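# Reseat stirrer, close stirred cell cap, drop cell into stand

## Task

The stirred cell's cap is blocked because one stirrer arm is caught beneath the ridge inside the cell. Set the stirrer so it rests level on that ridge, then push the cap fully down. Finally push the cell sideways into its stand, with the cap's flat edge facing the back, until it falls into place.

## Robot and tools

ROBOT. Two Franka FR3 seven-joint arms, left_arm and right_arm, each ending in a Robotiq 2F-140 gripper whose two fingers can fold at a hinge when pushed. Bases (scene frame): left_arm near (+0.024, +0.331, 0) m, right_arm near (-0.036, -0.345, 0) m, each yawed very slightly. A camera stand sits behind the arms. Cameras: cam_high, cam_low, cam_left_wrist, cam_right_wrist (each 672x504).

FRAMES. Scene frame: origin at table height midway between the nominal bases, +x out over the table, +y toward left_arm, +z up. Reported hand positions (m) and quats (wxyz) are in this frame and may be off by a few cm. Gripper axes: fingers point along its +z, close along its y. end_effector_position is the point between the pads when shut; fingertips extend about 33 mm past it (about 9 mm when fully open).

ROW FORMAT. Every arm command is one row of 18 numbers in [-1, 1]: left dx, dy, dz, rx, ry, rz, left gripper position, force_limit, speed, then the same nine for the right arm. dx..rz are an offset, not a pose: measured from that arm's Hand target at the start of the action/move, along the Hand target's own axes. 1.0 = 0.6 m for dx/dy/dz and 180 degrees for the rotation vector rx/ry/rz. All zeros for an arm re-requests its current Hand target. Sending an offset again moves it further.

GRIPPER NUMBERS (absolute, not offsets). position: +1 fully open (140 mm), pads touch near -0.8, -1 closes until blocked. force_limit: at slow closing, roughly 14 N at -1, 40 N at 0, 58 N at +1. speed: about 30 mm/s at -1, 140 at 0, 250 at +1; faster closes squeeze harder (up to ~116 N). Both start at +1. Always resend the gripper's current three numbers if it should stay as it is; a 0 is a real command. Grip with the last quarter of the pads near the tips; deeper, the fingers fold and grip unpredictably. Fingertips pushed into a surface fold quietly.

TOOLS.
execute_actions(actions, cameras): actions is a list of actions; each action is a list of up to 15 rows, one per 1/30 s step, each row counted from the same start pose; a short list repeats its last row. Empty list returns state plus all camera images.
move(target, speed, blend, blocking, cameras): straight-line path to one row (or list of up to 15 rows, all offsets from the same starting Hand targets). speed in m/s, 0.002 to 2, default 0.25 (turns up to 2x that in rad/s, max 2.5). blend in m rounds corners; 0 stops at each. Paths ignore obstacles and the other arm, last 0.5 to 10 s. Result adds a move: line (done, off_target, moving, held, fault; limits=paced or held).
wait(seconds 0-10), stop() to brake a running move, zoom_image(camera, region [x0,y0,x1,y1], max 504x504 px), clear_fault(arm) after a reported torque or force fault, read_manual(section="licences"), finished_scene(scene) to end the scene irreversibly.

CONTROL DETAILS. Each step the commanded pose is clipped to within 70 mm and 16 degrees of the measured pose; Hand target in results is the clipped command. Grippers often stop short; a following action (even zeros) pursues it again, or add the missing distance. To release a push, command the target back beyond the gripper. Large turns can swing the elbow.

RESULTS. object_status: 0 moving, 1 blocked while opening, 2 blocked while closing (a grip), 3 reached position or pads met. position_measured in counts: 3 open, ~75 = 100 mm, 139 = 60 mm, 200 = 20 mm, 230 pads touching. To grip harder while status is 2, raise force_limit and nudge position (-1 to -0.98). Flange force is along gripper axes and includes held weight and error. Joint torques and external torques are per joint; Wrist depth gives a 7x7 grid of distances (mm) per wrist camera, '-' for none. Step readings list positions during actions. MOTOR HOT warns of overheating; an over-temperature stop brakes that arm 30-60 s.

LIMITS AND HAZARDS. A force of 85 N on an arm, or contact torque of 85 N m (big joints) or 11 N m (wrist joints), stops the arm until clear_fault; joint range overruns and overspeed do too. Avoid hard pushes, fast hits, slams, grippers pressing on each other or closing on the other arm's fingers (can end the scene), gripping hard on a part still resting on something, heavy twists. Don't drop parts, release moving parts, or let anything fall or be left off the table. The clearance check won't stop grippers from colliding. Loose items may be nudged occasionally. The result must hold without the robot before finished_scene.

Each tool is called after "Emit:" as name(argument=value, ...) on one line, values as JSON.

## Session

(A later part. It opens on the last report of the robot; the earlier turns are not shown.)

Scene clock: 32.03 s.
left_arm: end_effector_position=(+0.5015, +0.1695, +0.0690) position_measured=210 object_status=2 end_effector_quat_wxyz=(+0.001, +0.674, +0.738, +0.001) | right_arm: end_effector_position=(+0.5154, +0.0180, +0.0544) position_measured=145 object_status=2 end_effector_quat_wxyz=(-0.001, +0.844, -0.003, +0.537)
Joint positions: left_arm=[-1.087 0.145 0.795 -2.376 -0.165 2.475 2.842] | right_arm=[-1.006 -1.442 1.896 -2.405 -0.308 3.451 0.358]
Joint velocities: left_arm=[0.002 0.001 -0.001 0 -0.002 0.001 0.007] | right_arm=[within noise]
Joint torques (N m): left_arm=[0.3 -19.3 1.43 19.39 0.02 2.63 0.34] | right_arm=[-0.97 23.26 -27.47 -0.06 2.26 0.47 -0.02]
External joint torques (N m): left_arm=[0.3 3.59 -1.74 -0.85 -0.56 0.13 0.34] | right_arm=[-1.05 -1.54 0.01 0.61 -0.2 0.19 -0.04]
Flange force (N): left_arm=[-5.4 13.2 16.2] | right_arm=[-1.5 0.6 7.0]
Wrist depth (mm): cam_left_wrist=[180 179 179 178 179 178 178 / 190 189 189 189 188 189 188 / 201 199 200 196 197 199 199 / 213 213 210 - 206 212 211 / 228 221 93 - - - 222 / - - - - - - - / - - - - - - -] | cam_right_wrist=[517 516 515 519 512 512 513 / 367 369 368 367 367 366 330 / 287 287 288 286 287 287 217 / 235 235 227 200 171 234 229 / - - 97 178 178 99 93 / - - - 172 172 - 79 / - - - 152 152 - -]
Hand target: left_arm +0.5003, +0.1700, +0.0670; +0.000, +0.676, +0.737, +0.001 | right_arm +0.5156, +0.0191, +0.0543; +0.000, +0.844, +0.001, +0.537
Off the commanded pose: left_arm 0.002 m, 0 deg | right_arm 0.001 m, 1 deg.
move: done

Emit:
move(target=[0,0,0.003,0,0,0,-1,-0.8,-1,0,0,0,0,0,0,-1,-0.4,-1], speed=0.04)

Emit:
move(target=[0,0,0,0,0,0,-0.3,-0.8,-1,0,0,0,0,0,0,-1,-0.4,-1], speed=0.04, cameras=["cam_left_wrist"])

Scene clock: 32.90 s.
left_arm: end_effector_position=(+0.5018, +0.1693, +0.0675) position_measured=210 object_status=2 end_effector_quat_wxyz=(+0.002, +0.675, +0.738, +0.001) | right_arm: end_effector_position=(+0.5154, +0.0180, +0.0544) position_measured=145 object_status=2 end_effector_quat_wxyz=(-0.001, +0.844, -0.003, +0.537)
Joint positions: left_arm=[-1.084 0.15 0.792 -2.376 -0.171 2.478 2.847] | right_arm=[-1.006 -1.442 1.896 -2.405 -0.308 3.451 0.358]
Joint velocities: left_arm=[0.001 0 -0.002 0 -0.004 0.002 0.004] | right_arm=[within noise]
Joint torques (N m): left_arm=[0.55 -19.54 0.92 19.06 0.08 2.68 0.43] | right_arm=[-0.91 23.19 -27.35 -0.03 2.24 0.48 -0.03]
External joint torques (N m): left_arm=[0.6 3.52 -2.3 -1.18 -0.5 0.16 0.43] | right_arm=[-1.04 -1.54 0.06 0.6 -0.2 0.19 -0.05]
Flange force (N): left_arm=[-5.0 12.7 17.2] | right_arm=[-1.6 0.6 7.0]
Wrist depth (mm): cam_left_wrist=[179 179 177 177 177 177 177 / 188 188 187 187 187 187 187 / 199 199 199 195 198 197 198 / 212 212 208 - 208 209 210 / 225 220 93 225 - - 221 / - - - - - - - / - - - - - - -] | cam_right_wrist=[519 518 516 515 518 513 513 / 370 370 370 369 368 366 331 / 288 288 286 288 286 286 217 / 235 235 226 172 170 235 229 / - - 97 179 177 99 93 / - - - 172 172 - 79 / - - - 152 152 - -]
Hand target: left_arm +0.5003, +0.1700, +0.0652; +0.000, +0.676, +0.737, +0.001 | right_arm +0.5156, +0.0191, +0.0543; +0.000, +0.844, +0.001, +0.537
Off the commanded pose: left_arm 0.003 m, 0 deg | right_arm 0.001 m, 1 deg.
move: done

Scene clock: 34.07 s.
left_arm: end_effector_position=(+0.5009, +0.1693, +0.0665) position_measured=167 object_status=0 end_effector_quat_wxyz=(+0.001, +0.675, +0.738, +0.001) | right_arm: end_effector_position=(+0.5154, +0.0180, +0.0544) position_measured=145 object_status=2 end_effector_quat_wxyz=(-0.001, +0.844, -0.003, +0.537)
Joint positions: left_arm=[-1.084 0.151 0.791 -2.377 -0.172 2.478 2.848] | right_arm=[-1.006 -1.442 1.896 -2.405 -0.308 3.451 0.358]
Joint torques (N m): left_arm=[0.66 -20.45 1.68 19.67 0.07 2.7 0.37] | right_arm=[-0.91 23.22 -27.37 -0.05 2.24 0.46 -0.01]
External joint torques (N m): left_arm=[0.59 2.59 -1.68 -0.49 -0.51 0.19 0.37] | right_arm=[-0.92 -1.52 0.1 0.65 -0.21 0.19 -0.04]
Flange force (N): left_arm=[-4.1 11.3 13.4] | right_arm=[-1.7 0.5 6.7]
Wrist depth (mm): cam_left_wrist=[178 178 177 177 176 177 176 / 187 187 187 186 186 186 186 / 199 198 198 196 197 197 197 / 211 210 208 148 150 209 209 / 221 - 92 223 220 - 217 / - - - 240 239 - 73 / - - - 253 - - -] | cam_right_wrist=[516 517 519 516 516 515 512 / 370 370 367 368 366 367 330 / 287 287 286 286 286 286 217 / 234 235 226 201 171 234 229 / - - 90 179 178 99 93 / - - - 173 172 - 79 / - - - 152 152 - -]
Hand target: left_arm +0.5003, +0.1700, +0.0652; +0.000, +0.676, +0.737, +0.001 | right_arm +0.5156, +0.0191, +0.0543; +0.000, +0.844, +0.001, +0.537
Off the commanded pose: left_arm 0.002 m, 0 deg | right_arm 0.001 m, 1 deg.
move: done
Images, in order (width x height): cam_left_wrist 672x504.

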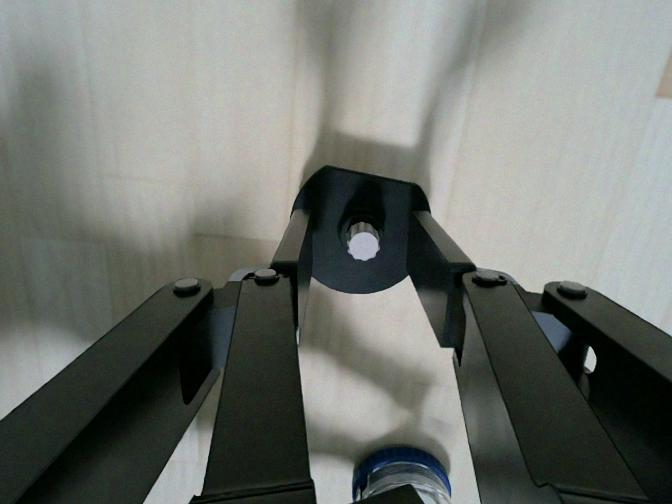

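Emit:
move(target=[[0,0,-0.12,0,0,0,-0.3,-0.8,-1,0,0,0,0,0,0,-1,-0.4,-1],[-0.285,0.0085,-0.308,0,0,-0.472,-0.633,-0.8,0,0,0,0,0,0,0,-1,-0.4,-1]], speed=[0.15,0.4], blend=0.03, cameras=["cam_left_wrist"])

Emit:
zoom_image(camera="cam_left_wrist", region=[270, 100, 450, 280])

Scene clock: 39.17 s.
left_arm: end_effector_position=(+0.5207, -0.0010, +0.2513) position_measured=209 object_status=0 end_effector_quat_wxyz=(+0.001, +0.003, +1.000, -0.002) | right_arm: end_effector_position=(+0.5154, +0.0180, +0.0544) position_measured=145 object_status=2 end_effector_quat_wxyz=(-0.001, +0.844, -0.003, +0.537)
Joint positions: left_arm=[-1.31 0.177 0.816 -1.827 -0.141 1.951 1.083] | right_arm=[-1.006 -1.442 1.896 -2.405 -0.308 3.451 0.358]
Joint torques (N m): left_arm=[0.26 -25.02 3.18 24.55 1.07 2.48 -0.25] | right_arm=[-0.92 23.15 -27.42 -0.1 2.24 0.47 -0.03]
External joint torques (N m): left_arm=[0.33 2.54 -1.06 0.05 0.35 -0.02 -0.25] | right_arm=[-0.95 -1.55 0.03 0.61 -0.2 0.2 -0.05]
Flange force (N): left_arm=[-8.3 -6.1 1.6] | right_arm=[-1.6 0.7 6.7]
Wrist depth (mm): cam_left_wrist=[344 340 336 337 258 338 339 / 357 358 353 353 297 354 357 / 381 376 379 380 376 380 379 / 406 304 400 146 394 406 400 / 433 - 93 - - 95 423 / - - - - - - - / - - - - - - -] | cam_right_wrist=[518 518 517 515 511 509 512 / 370 370 370 369 366 369 348 / 288 288 287 287 286 287 216 / 235 235 227 200 171 235 230 / - - 97 179 178 99 92 / - - - 172 172 - 79 / - - - 152 152 - -]
Hand target: left_arm +0.5199, -0.0001, +0.2498; +0.001, +0.001, +1.000, +0.000 | right_arm +0.5156, +0.0191, +0.0543; +0.000, +0.844, +0.001, +0.537
Off the commanded pose: left_arm 0.002 m, 0 deg | right_arm 0.001 m, 1 deg.
move: done; limits=paced
Images, in order (width x height): cam_left_wrist 672x504.

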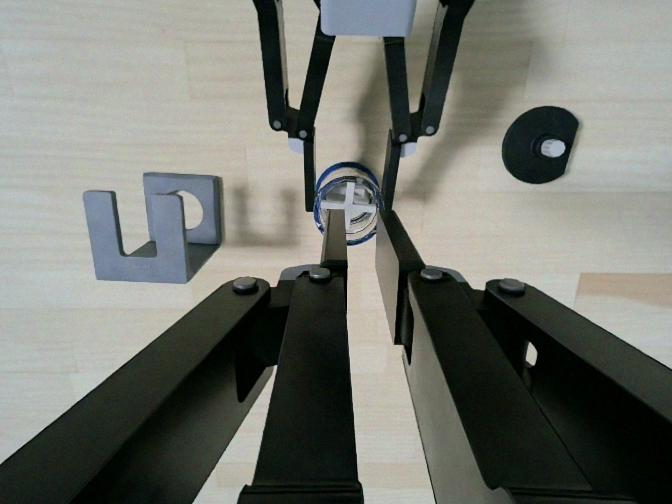

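Scaled by 2.800 from the camera's 672x504 image, which has a finer 960x720 frame.

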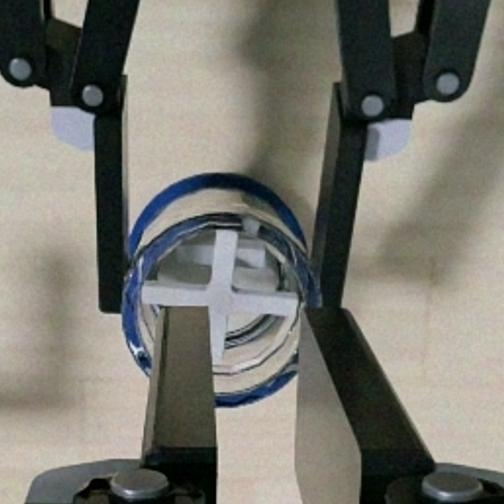

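Emit:
move(target=[-0.06,0.0,-0.03,0,0,0,-0.633,-0.8,0,0,0,0,0,0,0,-1,-0.4,-1], speed=0.2, cameras=["cam_left_wrist","cam_right_wrist"])

Emit:
zoom_image(camera="cam_left_wrist", region=[290, 90, 410, 210])

Emit:
zoom_image(camera="cam_right_wrist", region=[280, 140, 460, 300])

Scene clock: 40.80 s.
left_arm: end_effector_position=(+0.5566, +0.0001, +0.2686) position_measured=209 object_status=3 end_effector_quat_wxyz=(+0.003, -0.002, +1.000, +0.001) | right_arm: end_effector_position=(+0.5154, +0.0180, +0.0544) position_measured=145 object_status=2 end_effector_quat_wxyz=(-0.001, +0.844, -0.003, +0.537)
Joint positions: left_arm=[-1.215 0.289 0.796 -1.663 -0.211 1.865 1.145] | right_arm=[-1.006 -1.442 1.896 -2.405 -0.308 3.451 0.358]
Joint velocities: left_arm=[0.001 0 0 0 -0.001 -0.001 0.004] | right_arm=[within noise]
Joint torques (N m): left_arm=[0.67 -29.38 5.35 24.95 0.33 2.35 0.33] | right_arm=[-0.98 23.23 -27.36 -0.17 2.24 0.48 -0.06]
External joint torques (N m): left_arm=[0.66 2.71 -1.42 0.71 -0.43 -0.14 0.33] | right_arm=[-1 -1.52 0.16 0.51 -0.22 0.2 -0.08]
Flange force (N): left_arm=[-16.3 -9.0 -0.1] | right_arm=[-1.7 0.8 6.7]
Wrist depth (mm): cam_left_wrist=[355 355 351 352 348 355 355 / 376 378 374 373 376 376 377 / 396 394 400 407 395 399 397 / 422 423 416 415 407 423 420 / 451 - 93 - - 95 446 / - - - - - - - / - - - - - - -] | cam_right_wrist=[516 518 517 516 516 515 512 / 370 367 369 369 368 368 346 / 288 288 287 288 286 286 217 / 235 235 228 195 171 234 229 / - - 97 179 178 99 93 / - - - 172 172 - 79 / - - - 152 152 - -]
Hand target: left_arm +0.5559, -0.0002, +0.2679; +0.001, +0.001, +1.000, +0.000 | right_arm +0.5156, +0.0191, +0.0543; +0.000, +0.844, +0.001, +0.537
Off the commanded pose: left_arm 0.001 m, 0 deg | right_arm 0.001 m, 1 deg.
move: done
Images, in order (width x height): cam_left_wrist 672x504, cam_right_wrist 672x504.

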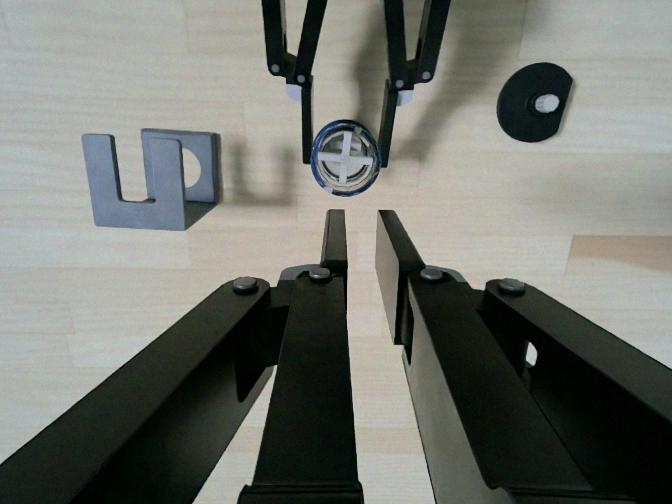

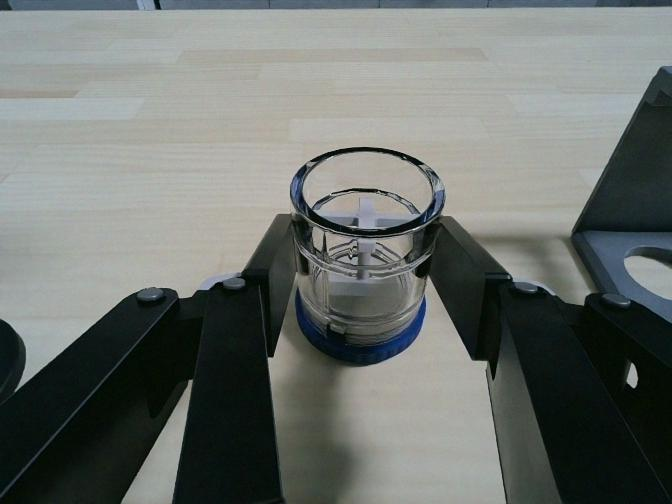

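Scaled by 4.200 from the camera's 672x504 image, which has a finer 960x720 frame.

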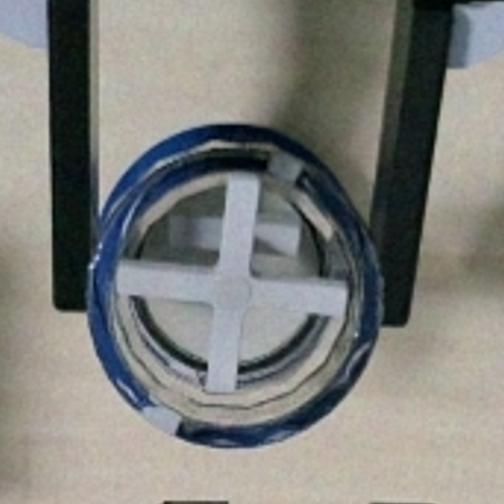

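Scaled by 2.800 from the camera's 672x504 image, which has a finer 960x720 frame.

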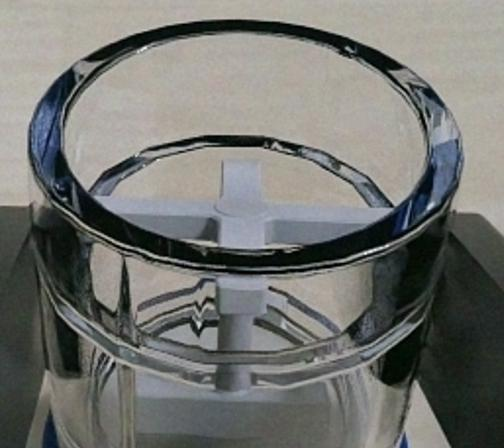

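Emit:
move(target=[0.0015,-0.007,0.2298,-0.0097,0.1944,0.0307,-0.633,-0.8,0,0,0,0,0,0,0,-1,-0.4,-1], speed=0.2, cameras=["cam_left_wrist","cam_right_wrist","cam_high"])

Emit:
zoom_image(camera="cam_right_wrist", region=[260, 0, 480, 260])

Emit:
zoom_image(camera="cam_left_wrist", region=[250, 120, 450, 320])

Scene clock: 48.07 s.
left_arm: end_effector_position=(+0.5545, -0.0057, +0.1308) position_measured=209 object_status=3 end_effector_quat_wxyz=(-0.285, +0.050, +0.957, +0.006) | right_arm: end_effector_position=(+0.5154, +0.0180, +0.0544) position_measured=145 object_status=2 end_effector_quat_wxyz=(-0.001, +0.844, -0.003, +0.537)
Joint positions: left_arm=[-0.516 1.16 0.373 -0.503 -0.531 1.084 1.252] | right_arm=[-1.006 -1.442 1.896 -2.405 -0.308 3.451 0.358]
Joint velocities: left_arm=[0.002 0 -0.001 0 0.001 -0.001 -0.007] | right_arm=[within noise]
Joint torques (N m): left_arm=[0.7 -54.42 3.23 21.89 0.69 0.53 -0.14] | right_arm=[-0.95 23.13 -27.39 -0.12 2.24 0.48 -0.02]
External joint torques (N m): left_arm=[0.68 3.09 -1.46 0.54 0.56 -0.19 -0.16] | right_arm=[-1.05 -1.53 -0.06 0.6 -0.18 0.2 -0.04]
Flange force (N): left_arm=[0.0 0.0 0.0] | right_arm=[-1.4 0.7 6.9]
Wrist depth (mm): cam_left_wrist=[319 320 314 213 192 315 314 / 305 306 217 301 199 300 300 / 289 289 286 288 285 286 280 / 275 279 279 129 210 274 271 / - - 93 - - 95 265 / - - - - - - - / - - - - - - -] | cam_right_wrist=[518 516 517 477 515 516 513 / 370 369 370 332 348 367 330 / 286 288 288 286 287 286 217 / 235 235 235 218 171 234 228 / - - 97 179 179 99 93 / - - - 172 172 - 79 / - - - 152 152 - -]
Hand target: left_arm +0.5552, -0.0043, +0.1300; -0.300, +0.048, +0.953, +0.016 | right_arm +0.5156, +0.0191, +0.0543; +0.000, +0.844, +0.001, +0.537
Off the commanded pose: left_arm 0.002 m, 2 deg | right_arm 0.001 m, 1 deg.
elbow stopped short (left arm): the move would have taken joint 4 (elbow) straighter than the controller allows.
move: done
Images, in order (width x height): cam_high 672x504, cam_left_wrist 672x504, cam_right_wrist 672x504.

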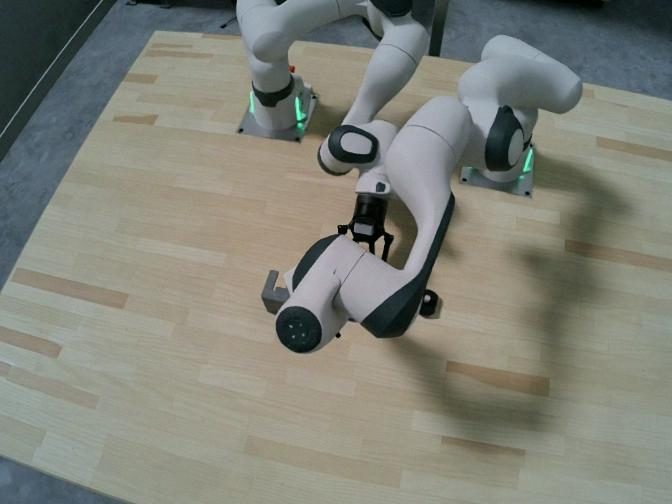

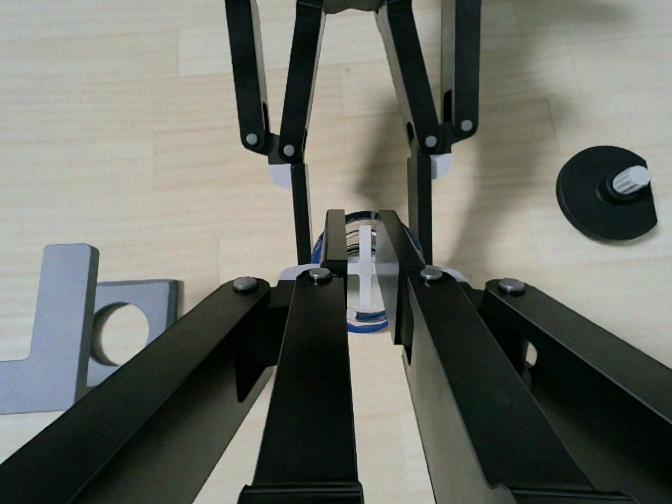

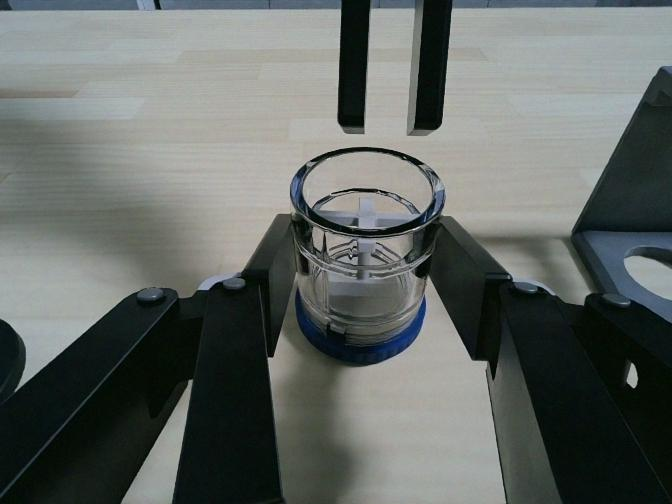

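Scaled by 1.938 from the camera's 672x504 image, which has a finer 960x720 frame.

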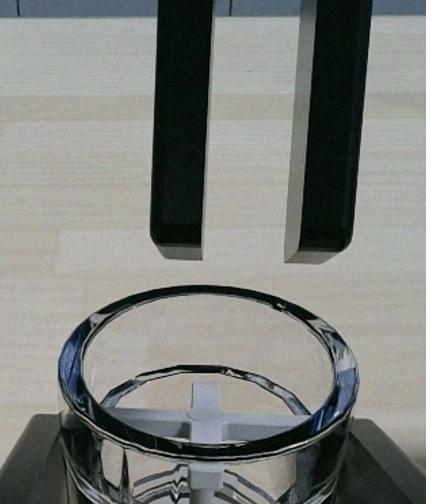

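Scaled by 2.520 from the camera's 672x504 image, which has a finer 960x720 frame.

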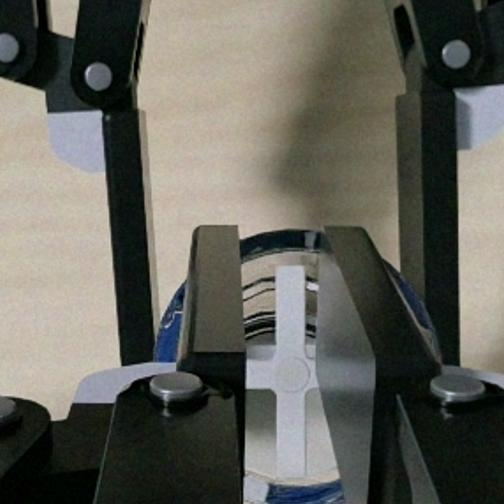

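Emit:
move(target=[-0.0137,0.0083,0.021,0,0,0,-0.633,-0.8,0,0,0,0,0,0,0,-1,-0.4,-1], speed=0.1, cameras=["cam_left_wrist","cam_right_wrist"])

Emit:
zoom_image(camera="cam_right_wrist", region=[270, 80, 470, 280])

Emit:
zoom_image(camera="cam_left_wrist", region=[250, 160, 450, 340])

Scene clock: 49.73 s.
left_arm: end_effector_position=(+0.5530, -0.0002, +0.1158) position_measured=209 object_status=3 end_effector_quat_wxyz=(-0.293, +0.046, +0.955, +0.011) | right_arm: end_effector_position=(+0.5154, +0.0180, +0.0544) position_measured=145 object_status=2 end_effector_quat_wxyz=(-0.001, +0.844, -0.003, +0.537)
Joint positions: left_arm=[-0.507 1.182 0.358 -0.503 -0.516 1.087 1.251] | right_arm=[-1.006 -1.442 1.896 -2.405 -0.308 3.451 0.358]
Joint torques (N m): left_arm=[0.89 -55.08 2.68 21.58 0.65 0.98 0.25] | right_arm=[-0.94 23.23 -27.31 -0.12 2.26 0.48 -0.05]
External joint torques (N m): left_arm=[1.05 2.38 -1.8 0.2 0.51 0.34 0.23] | right_arm=[-0.99 -1.43 0.04 0.58 -0.17 0.21 -0.08]
Flange force (N): left_arm=[0.0 0.0 0.0] | right_arm=[-1.4 0.6 6.6]
Wrist depth (mm): cam_left_wrist=[301 302 180 300 182 304 305 / 289 287 186 287 187 289 288 / 272 273 270 274 271 274 257 / 263 262 261 121 258 260 259 / - - 93 - - 95 253 / - - - - - - - / - - - - - - -] | cam_right_wrist=[516 516 517 120 475 512 510 / 370 370 369 122 367 367 368 / 287 288 287 274 286 286 217 / 235 235 226 200 171 234 229 / - - 97 178 178 99 93 / - - - 172 172 - 79 / - - - 152 152 - -]
Hand target: left_arm +0.5552, +0.0008, +0.1150; -0.300, +0.048, +0.953, +0.016 | right_arm +0.5156, +0.0191, +0.0543; +0.000, +0.844, +0.001, +0.537
Off the commanded pose: left_arm 0.003 m, 1 deg | right_arm 0.001 m, 1 deg.
elbow stopped short (left arm): the move would have taken joint 4 (elbow) straighter than the controller allows.
move: done
Images, in order (width x height): cam_left_wrist 672x504, cam_right_wrist 672x504.

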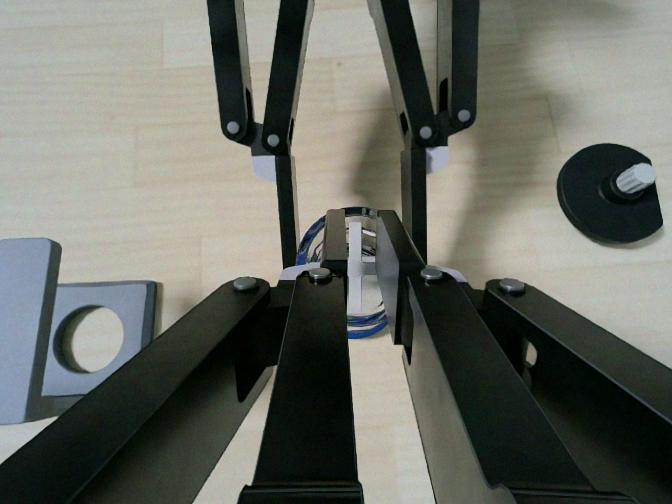

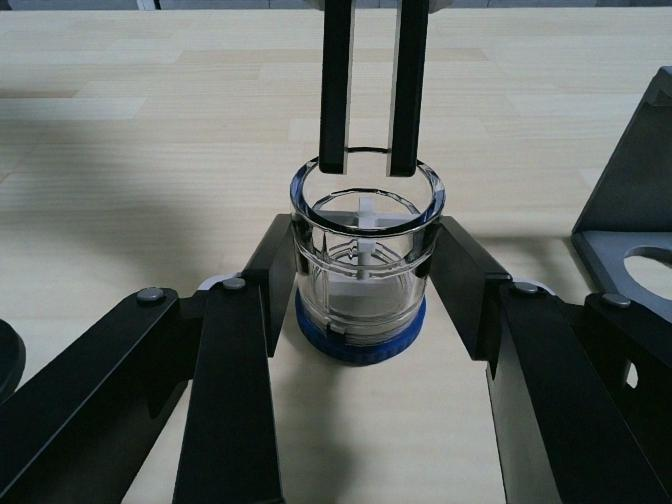

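Scaled by 2.520 from the camera's 672x504 image, which has a finer 960x720 frame.

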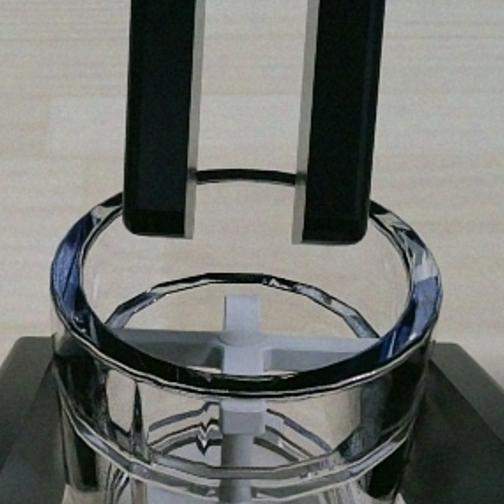

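Scaled by 2.520 from the camera's 672x504 image, which has a finer 960x720 frame.

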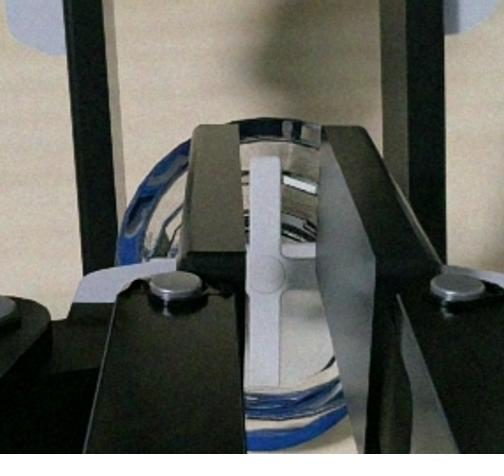

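Emit:
move(target=[-0.015,-0.001,0.0099,0,0,0,-0.633,-0.8,0,0,0,0,0,0,0,-1,-0.4,-1], speed=0.06, cameras=["cam_left_wrist","cam_right_wrist"])

Emit:
zoom_image(camera="cam_right_wrist", region=[270, 80, 470, 280])

Emit:
zoom_image(camera="cam_left_wrist", region=[250, 160, 450, 340])

Scene clock: 51.47 s.
left_arm: end_effector_position=(+0.5569, -0.0011, +0.1061) position_measured=209 object_status=3 end_effector_quat_wxyz=(-0.290, +0.046, +0.956, +0.009) | right_arm: end_effector_position=(+0.5154, +0.0180, +0.0544) position_measured=145 object_status=2 end_effector_quat_wxyz=(-0.001, +0.844, -0.003, +0.537)
Joint positions: left_arm=[-0.501 1.193 0.339 -0.503 -0.501 1.11 1.251] | right_arm=[-1.006 -1.442 1.896 -2.405 -0.308 3.451 0.358]
Joint torques (N m): left_arm=[0.71 -55.12 2.53 21.77 0.73 1.05 0.27] | right_arm=[-0.99 23.26 -27.38 -0.11 2.26 0.48 0]
External joint torques (N m): left_arm=[0.75 2.77 -1.81 0.09 0.59 0.36 0.25] | right_arm=[-0.96 -1.4 0.05 0.65 -0.18 0.22 -0.03]
Flange force (N): left_arm=[0.0 0.0 0.0] | right_arm=[-1.4 0.5 6.7]
Wrist depth (mm): cam_left_wrist=[288 289 172 288 173 289 288 / 275 276 181 276 180 275 277 / 262 262 260 263 259 264 238 / 250 251 251 120 189 251 248 / - - 93 - - 95 241 / - - - - - - - / - - - - - - -] | cam_right_wrist=[518 517 516 127 444 516 513 / 369 369 369 - 348 369 330 / 287 287 286 264 276 286 218 / 235 235 235 201 171 234 229 / - - 97 178 178 99 93 / - - - 172 172 - 79 / - - - 152 152 - -]
Hand target: left_arm +0.5591, -0.0002, +0.1049; -0.300, +0.048, +0.953, +0.016 | right_arm +0.5156, +0.0191, +0.0543; +0.000, +0.844, +0.001, +0.537
Off the commanded pose: left_arm 0.003 m, 1 deg | right_arm 0.001 m, 1 deg.
elbow stopped short (left arm): the move would have taken joint 4 (elbow) straighter than the controller allows.
move: done
Images, in order (width x height): cam_left_wrist 672x504, cam_right_wrist 672x504.

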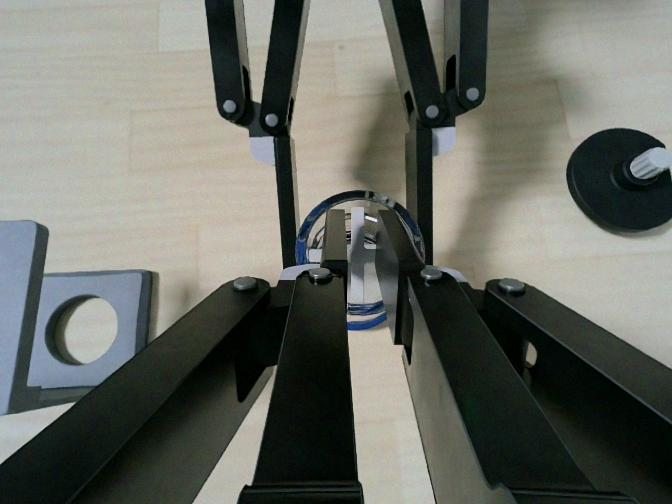

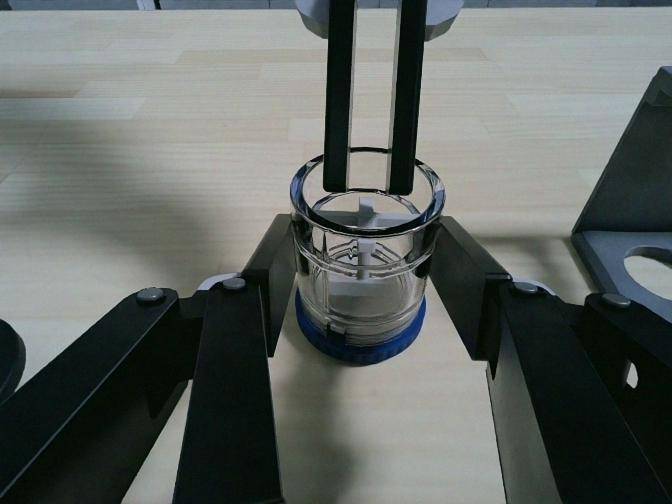

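Scaled by 2.520 from the camera's 672x504 image, which has a finer 960x720 frame.

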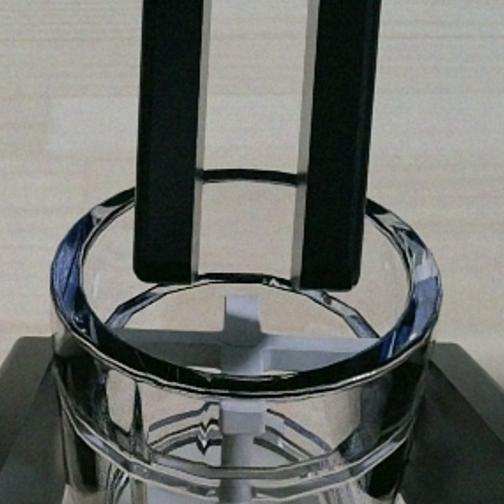

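Scaled by 2.520 from the camera's 672x504 image, which has a finer 960x720 frame.

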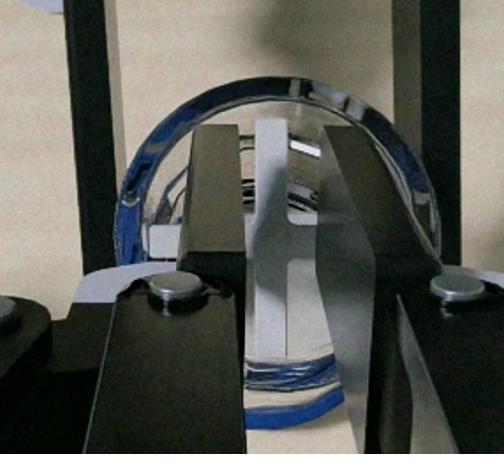

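Emit:
move(target=[-0.0067,0,0.0096,0,0,0,-0.633,-0.8,0,0,0,0,0,0,0,-1,-0.4,-1], speed=0.05, cameras=["cam_left_wrist","cam_right_wrist"])

Emit:
zoom_image(camera="cam_right_wrist", region=[270, 80, 470, 280])

Emit:
zoom_image(camera="cam_left_wrist", region=[250, 160, 450, 340])

Scene clock: 52.77 s.
left_arm: end_effector_position=(+0.5570, -0.0012, +0.0993) position_measured=209 object_status=3 end_effector_quat_wxyz=(-0.291, +0.046, +0.956, +0.010) | right_arm: end_effector_position=(+0.5154, +0.0180, +0.0544) position_measured=145 object_status=2 end_effector_quat_wxyz=(-0.001, +0.844, -0.003, +0.537)
Joint positions: left_arm=[-0.496 1.202 0.323 -0.503 -0.488 1.119 1.251] | right_arm=[-1.006 -1.442 1.896 -2.405 -0.308 3.451 0.358]
Joint torques (N m): left_arm=[0.61 -55 3.37 21.85 0.82 0.87 0.22] | right_arm=[-0.94 23.24 -27.46 -0.05 2.26 0.45 -0.03]
External joint torques (N m): left_arm=[0.86 3.03 -0.74 0 0.69 0.19 0.21] | right_arm=[-1.08 -1.48 -0.05 0.59 -0.18 0.16 -0.06]
Flange force (N): left_arm=[0.0 0.0 0.0] | right_arm=[-1.3 0.6 6.9]
Wrist depth (mm): cam_left_wrist=[283 283 166 282 169 282 282 / 267 268 172 268 175 266 269 / 254 255 253 255 254 255 - / 244 243 244 120 186 243 244 / 232 - 93 - - - 235 / - - - - - - - / - - - - - - -] | cam_right_wrist=[517 516 519 130 135 515 510 / 370 369 367 - 366 366 330 / 288 287 287 263 274 284 217 / 235 235 227 189 171 234 229 / - - 97 179 178 99 93 / - - - 172 172 - 79 / - - - 152 152 - -]
Hand target: left_arm +0.5591, -0.0002, +0.0979; -0.300, +0.048, +0.953, +0.016 | right_arm +0.5156, +0.0191, +0.0543; +0.000, +0.844, +0.001, +0.537
Off the commanded pose: left_arm 0.003 m, 1 deg | right_arm 0.001 m, 1 deg.
elbow stopped short (left arm): the move would have taken joint 4 (elbow) straighter than the controller allows.
move: done
Images, in order (width x height): cam_left_wrist 672x504, cam_right_wrist 672x504.

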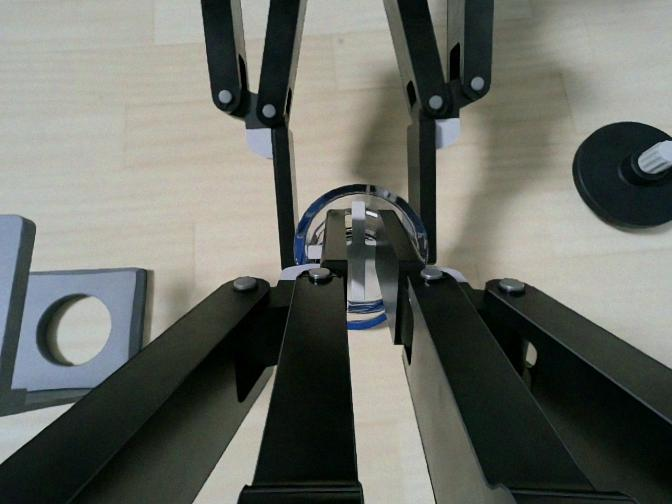

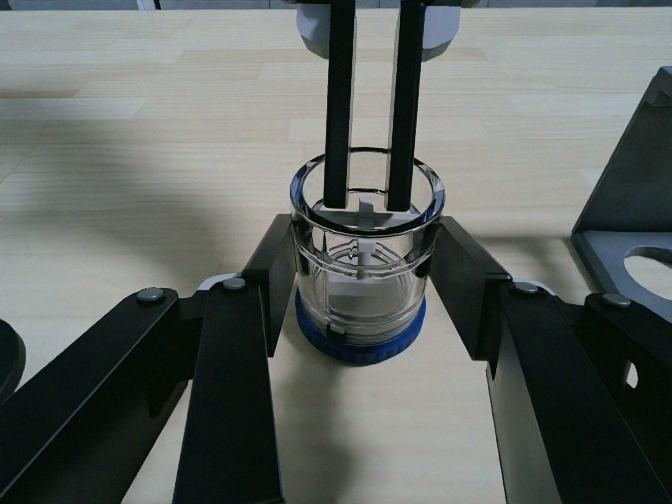

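Scaled by 2.520 from the camera's 672x504 image, which has a finer 960x720 frame.

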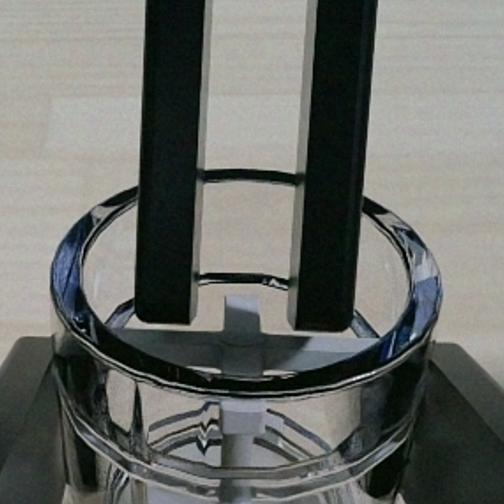

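Scaled by 2.520 from the camera's 672x504 image, which has a finer 960x720 frame.

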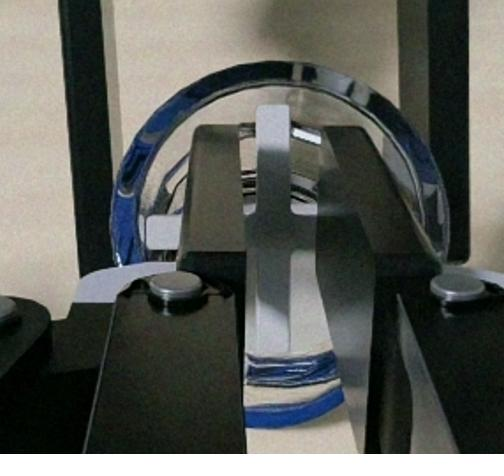

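Emit:
move(target=[-0.0055,0,0.0023,0,0,0,-0.633,-0.8,0,0,0,0,0,0,0,-1,-0.4,-1], speed=0.05, cameras=["cam_left_wrist","cam_right_wrist"])

Emit:
zoom_image(camera="cam_right_wrist", region=[290, 120, 450, 280])

Emit:
zoom_image(camera="cam_left_wrist", region=[250, 160, 450, 340])

Scene clock: 54.00 s.
left_arm: end_effector_position=(+0.5589, -0.0014, +0.0964) position_measured=209 object_status=3 end_effector_quat_wxyz=(-0.289, +0.047, +0.956, +0.008) | right_arm: end_effector_position=(+0.5154, +0.0180, +0.0544) position_measured=145 object_status=2 end_effector_quat_wxyz=(-0.001, +0.844, -0.003, +0.537)
Joint positions: left_arm=[-0.491 1.204 0.307 -0.503 -0.475 1.129 1.251] | right_arm=[-1.006 -1.442 1.896 -2.405 -0.308 3.451 0.358]
Joint torques (N m): left_arm=[0.62 -54.95 2.29 22.01 0.55 0.95 0.13] | right_arm=[-0.99 23.23 -27.39 -0.14 2.25 0.5 -0.12]
External joint torques (N m): left_arm=[0.62 3.03 -1.69 0.14 0.41 0.26 0.12] | right_arm=[-0.88 -1.41 -0.01 0.67 -0.18 0.25 -0.15]
Flange force (N): left_arm=[0.0 0.0 0.0] | right_arm=[-1.3 0.5 6.5]
Wrist depth (mm): cam_left_wrist=[278 278 164 277 167 279 277 / 265 264 172 265 173 264 264 / 253 253 249 252 248 251 233 / 240 241 241 120 187 241 241 / 229 - 93 - - 95 233 / - - - - - - - / - - - - - - -] | cam_right_wrist=[517 515 477 135 144 512 511 / 372 370 370 136 348 366 329 / 287 286 287 166 275 286 217 / 235 235 243 222 171 234 226 / - - 97 179 178 99 93 / - - - 172 172 - 79 / - - - 152 152 - -]
Hand target: left_arm +0.5610, -0.0004, +0.0949; -0.300, +0.048, +0.953, +0.016 | right_arm +0.5156, +0.0191, +0.0543; +0.000, +0.844, +0.001, +0.537
Off the commanded pose: left_arm 0.003 m, 2 deg | right_arm 0.001 m, 1 deg.
elbow stopped short (left arm): the move would have taken joint 4 (elbow) straighter than the controller allows.
move: done
Images, in order (width x height): cam_left_wrist 672x504, cam_right_wrist 672x504.

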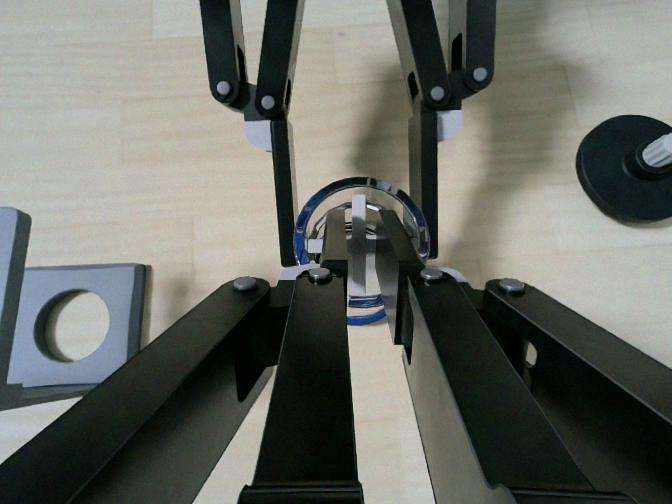

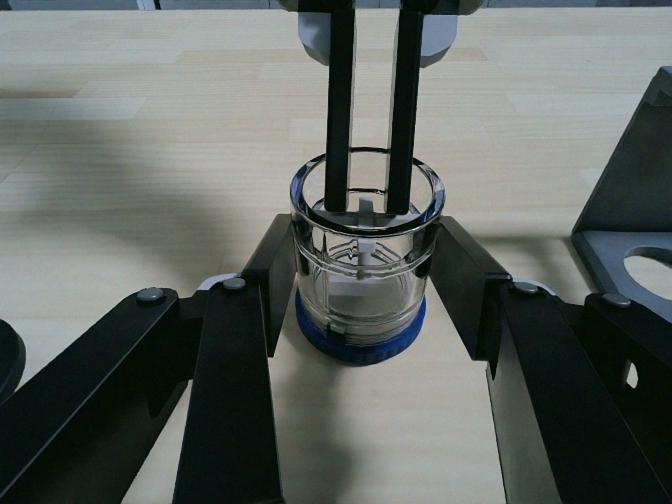

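Scaled by 3.150 from the camera's 672x504 image, which has a finer 960x720 frame.

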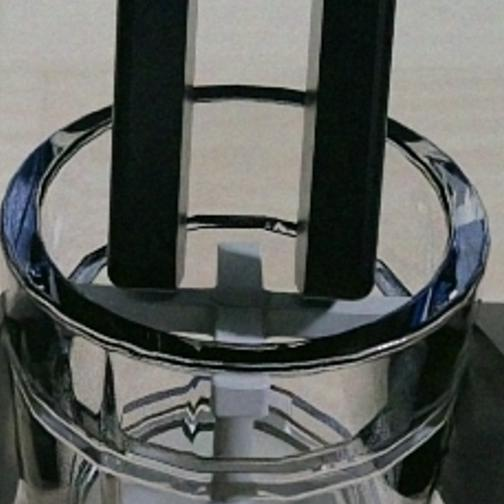

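Scaled by 2.520 from the camera's 672x504 image, which has a finer 960x720 frame.

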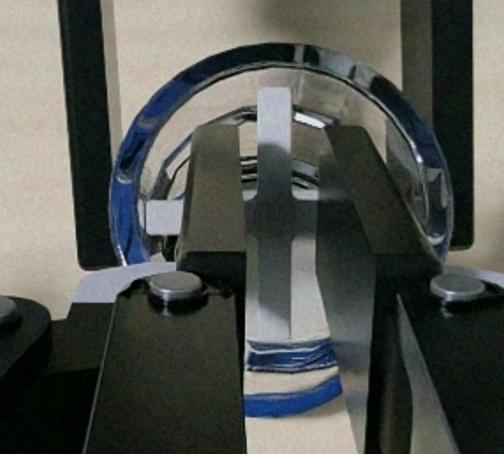

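Emit:
move(target=[-0.0019,0,0.0027,0,0,0,-0.633,-0.8,0,0,0,0,0,0,0,-1,-0.4,-1], speed=0.05)

Emit:
move(target=[0,0,0,0,0,0,-1,-0.9,-1,0,0,0,0,0,0,-1,-0.4,-1], speed=0.05, cameras=["cam_left_wrist","cam_right_wrist"])

Emit:
zoom_image(camera="cam_right_wrist", region=[290, 120, 450, 280])

Emit:
zoom_image(camera="cam_left_wrist", region=[250, 160, 450, 340])

Scene clock: 55.20 s.
left_arm: end_effector_position=(+0.5592, -0.0014, +0.0952) position_measured=209 object_status=3 end_effector_quat_wxyz=(-0.288, +0.048, +0.956, +0.008) | right_arm: end_effector_position=(+0.5154, +0.0180, +0.0544) position_measured=145 object_status=2 end_effector_quat_wxyz=(-0.001, +0.844, -0.003, +0.537)
Joint positions: left_arm=[-0.486 1.205 0.292 -0.502 -0.463 1.132 1.251] | right_arm=[-1.006 -1.442 1.896 -2.405 -0.308 3.452 0.358]
Joint torques (N m): left_arm=[0.45 -53.44 2.14 21.62 0.84 1.05 0.04] | right_arm=[-0.95 23.28 -27.4 -0.12 2.25 0.49 -0.07]
External joint torques (N m): left_arm=[0.54 4.56 -1.64 -0.36 0.71 0.35 0.03] | right_arm=[-0.86 -1.4 0.09 0.64 -0.2 0.23 -0.1]
Flange force (N): left_arm=[0.0 0.0 0.0] | right_arm=[-1.5 0.5 6.4]
Wrist depth (mm): cam_left_wrist=[276 277 163 276 166 276 276 / 263 264 170 264 176 262 266 / 251 251 250 251 248 249 - / 241 241 238 - 188 239 238 / 230 - 93 - - - 231 / - - - - - - - / - - - - - - -] | cam_right_wrist=[523 515 479 136 148 513 513 / 370 370 369 138 370 368 329 / 287 288 286 162 275 288 225 / 235 235 226 171 171 235 228 / - - 97 178 179 99 93 / - - - 172 172 - 79 / - - - 152 152 - -]
Hand target: left_arm +0.5610, -0.0004, +0.0929; -0.300, +0.048, +0.953, +0.016 | right_arm +0.5156, +0.0191, +0.0543; +0.000, +0.844, +0.001, +0.537
Off the commanded pose: left_arm 0.003 m, 2 deg | right_arm 0.001 m, 1 deg.
elbow stopped short (left arm): the move would have taken joint 4 (elbow) straighter than the controller allows.
move: done

Scene clock: 56.10 s.
left_arm: end_effector_position=(+0.5595, -0.0013, +0.0948) position_measured=230 object_status=3 end_effector_quat_wxyz=(-0.288, +0.049, +0.956, +0.007) | right_arm: end_effector_position=(+0.5154, +0.0181, +0.0544) position_measured=145 object_status=2 end_effector_quat_wxyz=(-0.001, +0.844, -0.003, +0.537)
Joint positions: left_arm=[-0.482 1.205 0.276 -0.501 -0.449 1.134 1.251] | right_arm=[-1.006 -1.442 1.896 -2.405 -0.308 3.452 0.357]
Joint torques (N m): left_arm=[0.36 -53.65 2.24 21.39 0.89 0.91 -0.12] | right_arm=[-0.97 23.27 -27.29 -0.22 2.3 0.45 0]
External joint torques (N m): left_arm=[0.33 4.23 -1.38 -0.6 0.75 0.22 -0.13] | right_arm=[-0.97 -1.42 0.15 0.48 -0.14 0.18 -0.02]
Flange force (N): left_arm=[0.0 0.0 0.0] | right_arm=[-1.7 0.8 6.4]
Wrist depth (mm): cam_left_wrist=[278 275 163 275 165 274 276 / 263 262 171 263 174 261 264 / 251 251 250 250 248 249 228 / 239 240 239 147 237 237 238 / 230 - 88 93 - 231 228 / - - - - - - - / - - - - - - -] | cam_right_wrist=[516 517 516 137 443 512 511 / 371 369 369 138 368 368 330 / 288 286 287 143 287 285 216 / 235 235 227 217 171 234 229 / - - 97 178 178 99 93 / - - - 172 172 - 79 / - - - 152 152 - -]
Hand target: left_arm +0.5610, -0.0004, +0.0929; -0.300, +0.048, +0.953, +0.016 | right_arm +0.5156, +0.0191, +0.0543; +0.000, +0.844, +0.001, +0.537
Off the commanded pose: left_arm 0.003 m, 2 deg | right_arm 0.001 m, 0 deg.
elbow stopped short (left arm): the move would have taken joint 4 (elbow) straighter than the controller allows.
elbow read too straight (left arm): the controller reads joint 4 (elbow) straighter than it allows; while it does, the hand can move without a command.
move: done
Images, in order (width x height): cam_left_wrist 672x504, cam_right_wrist 672x504.

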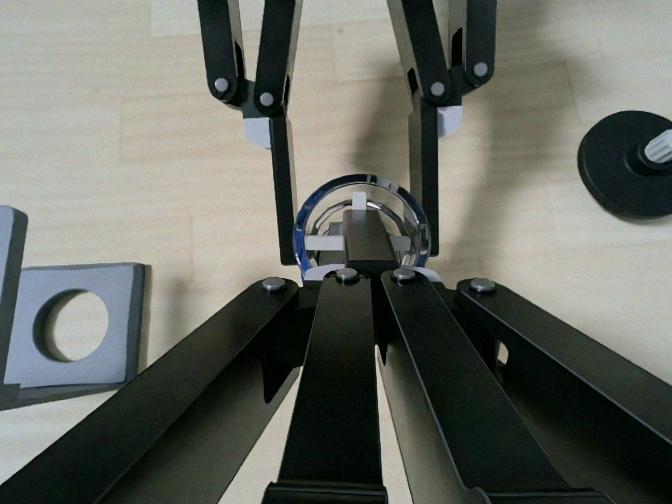

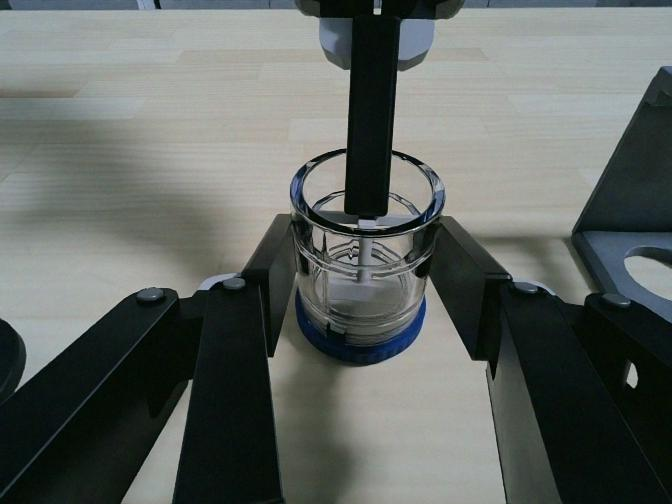

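Scaled by 3.150 from the camera's 672x504 image, which has a finer 960x720 frame.

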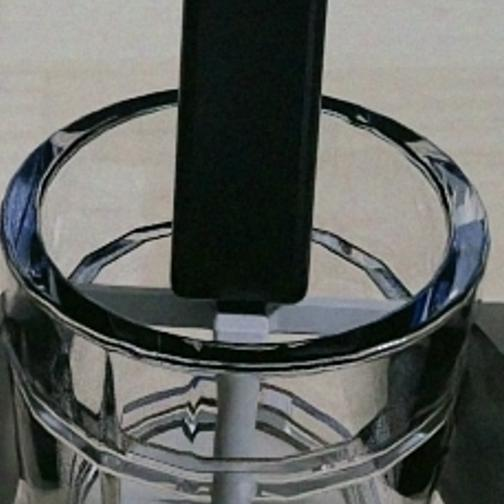

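Scaled by 2.520 from the camera's 672x504 image, which has a finer 960x720 frame.

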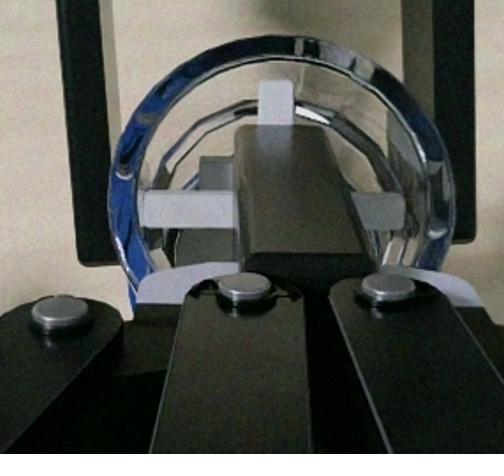

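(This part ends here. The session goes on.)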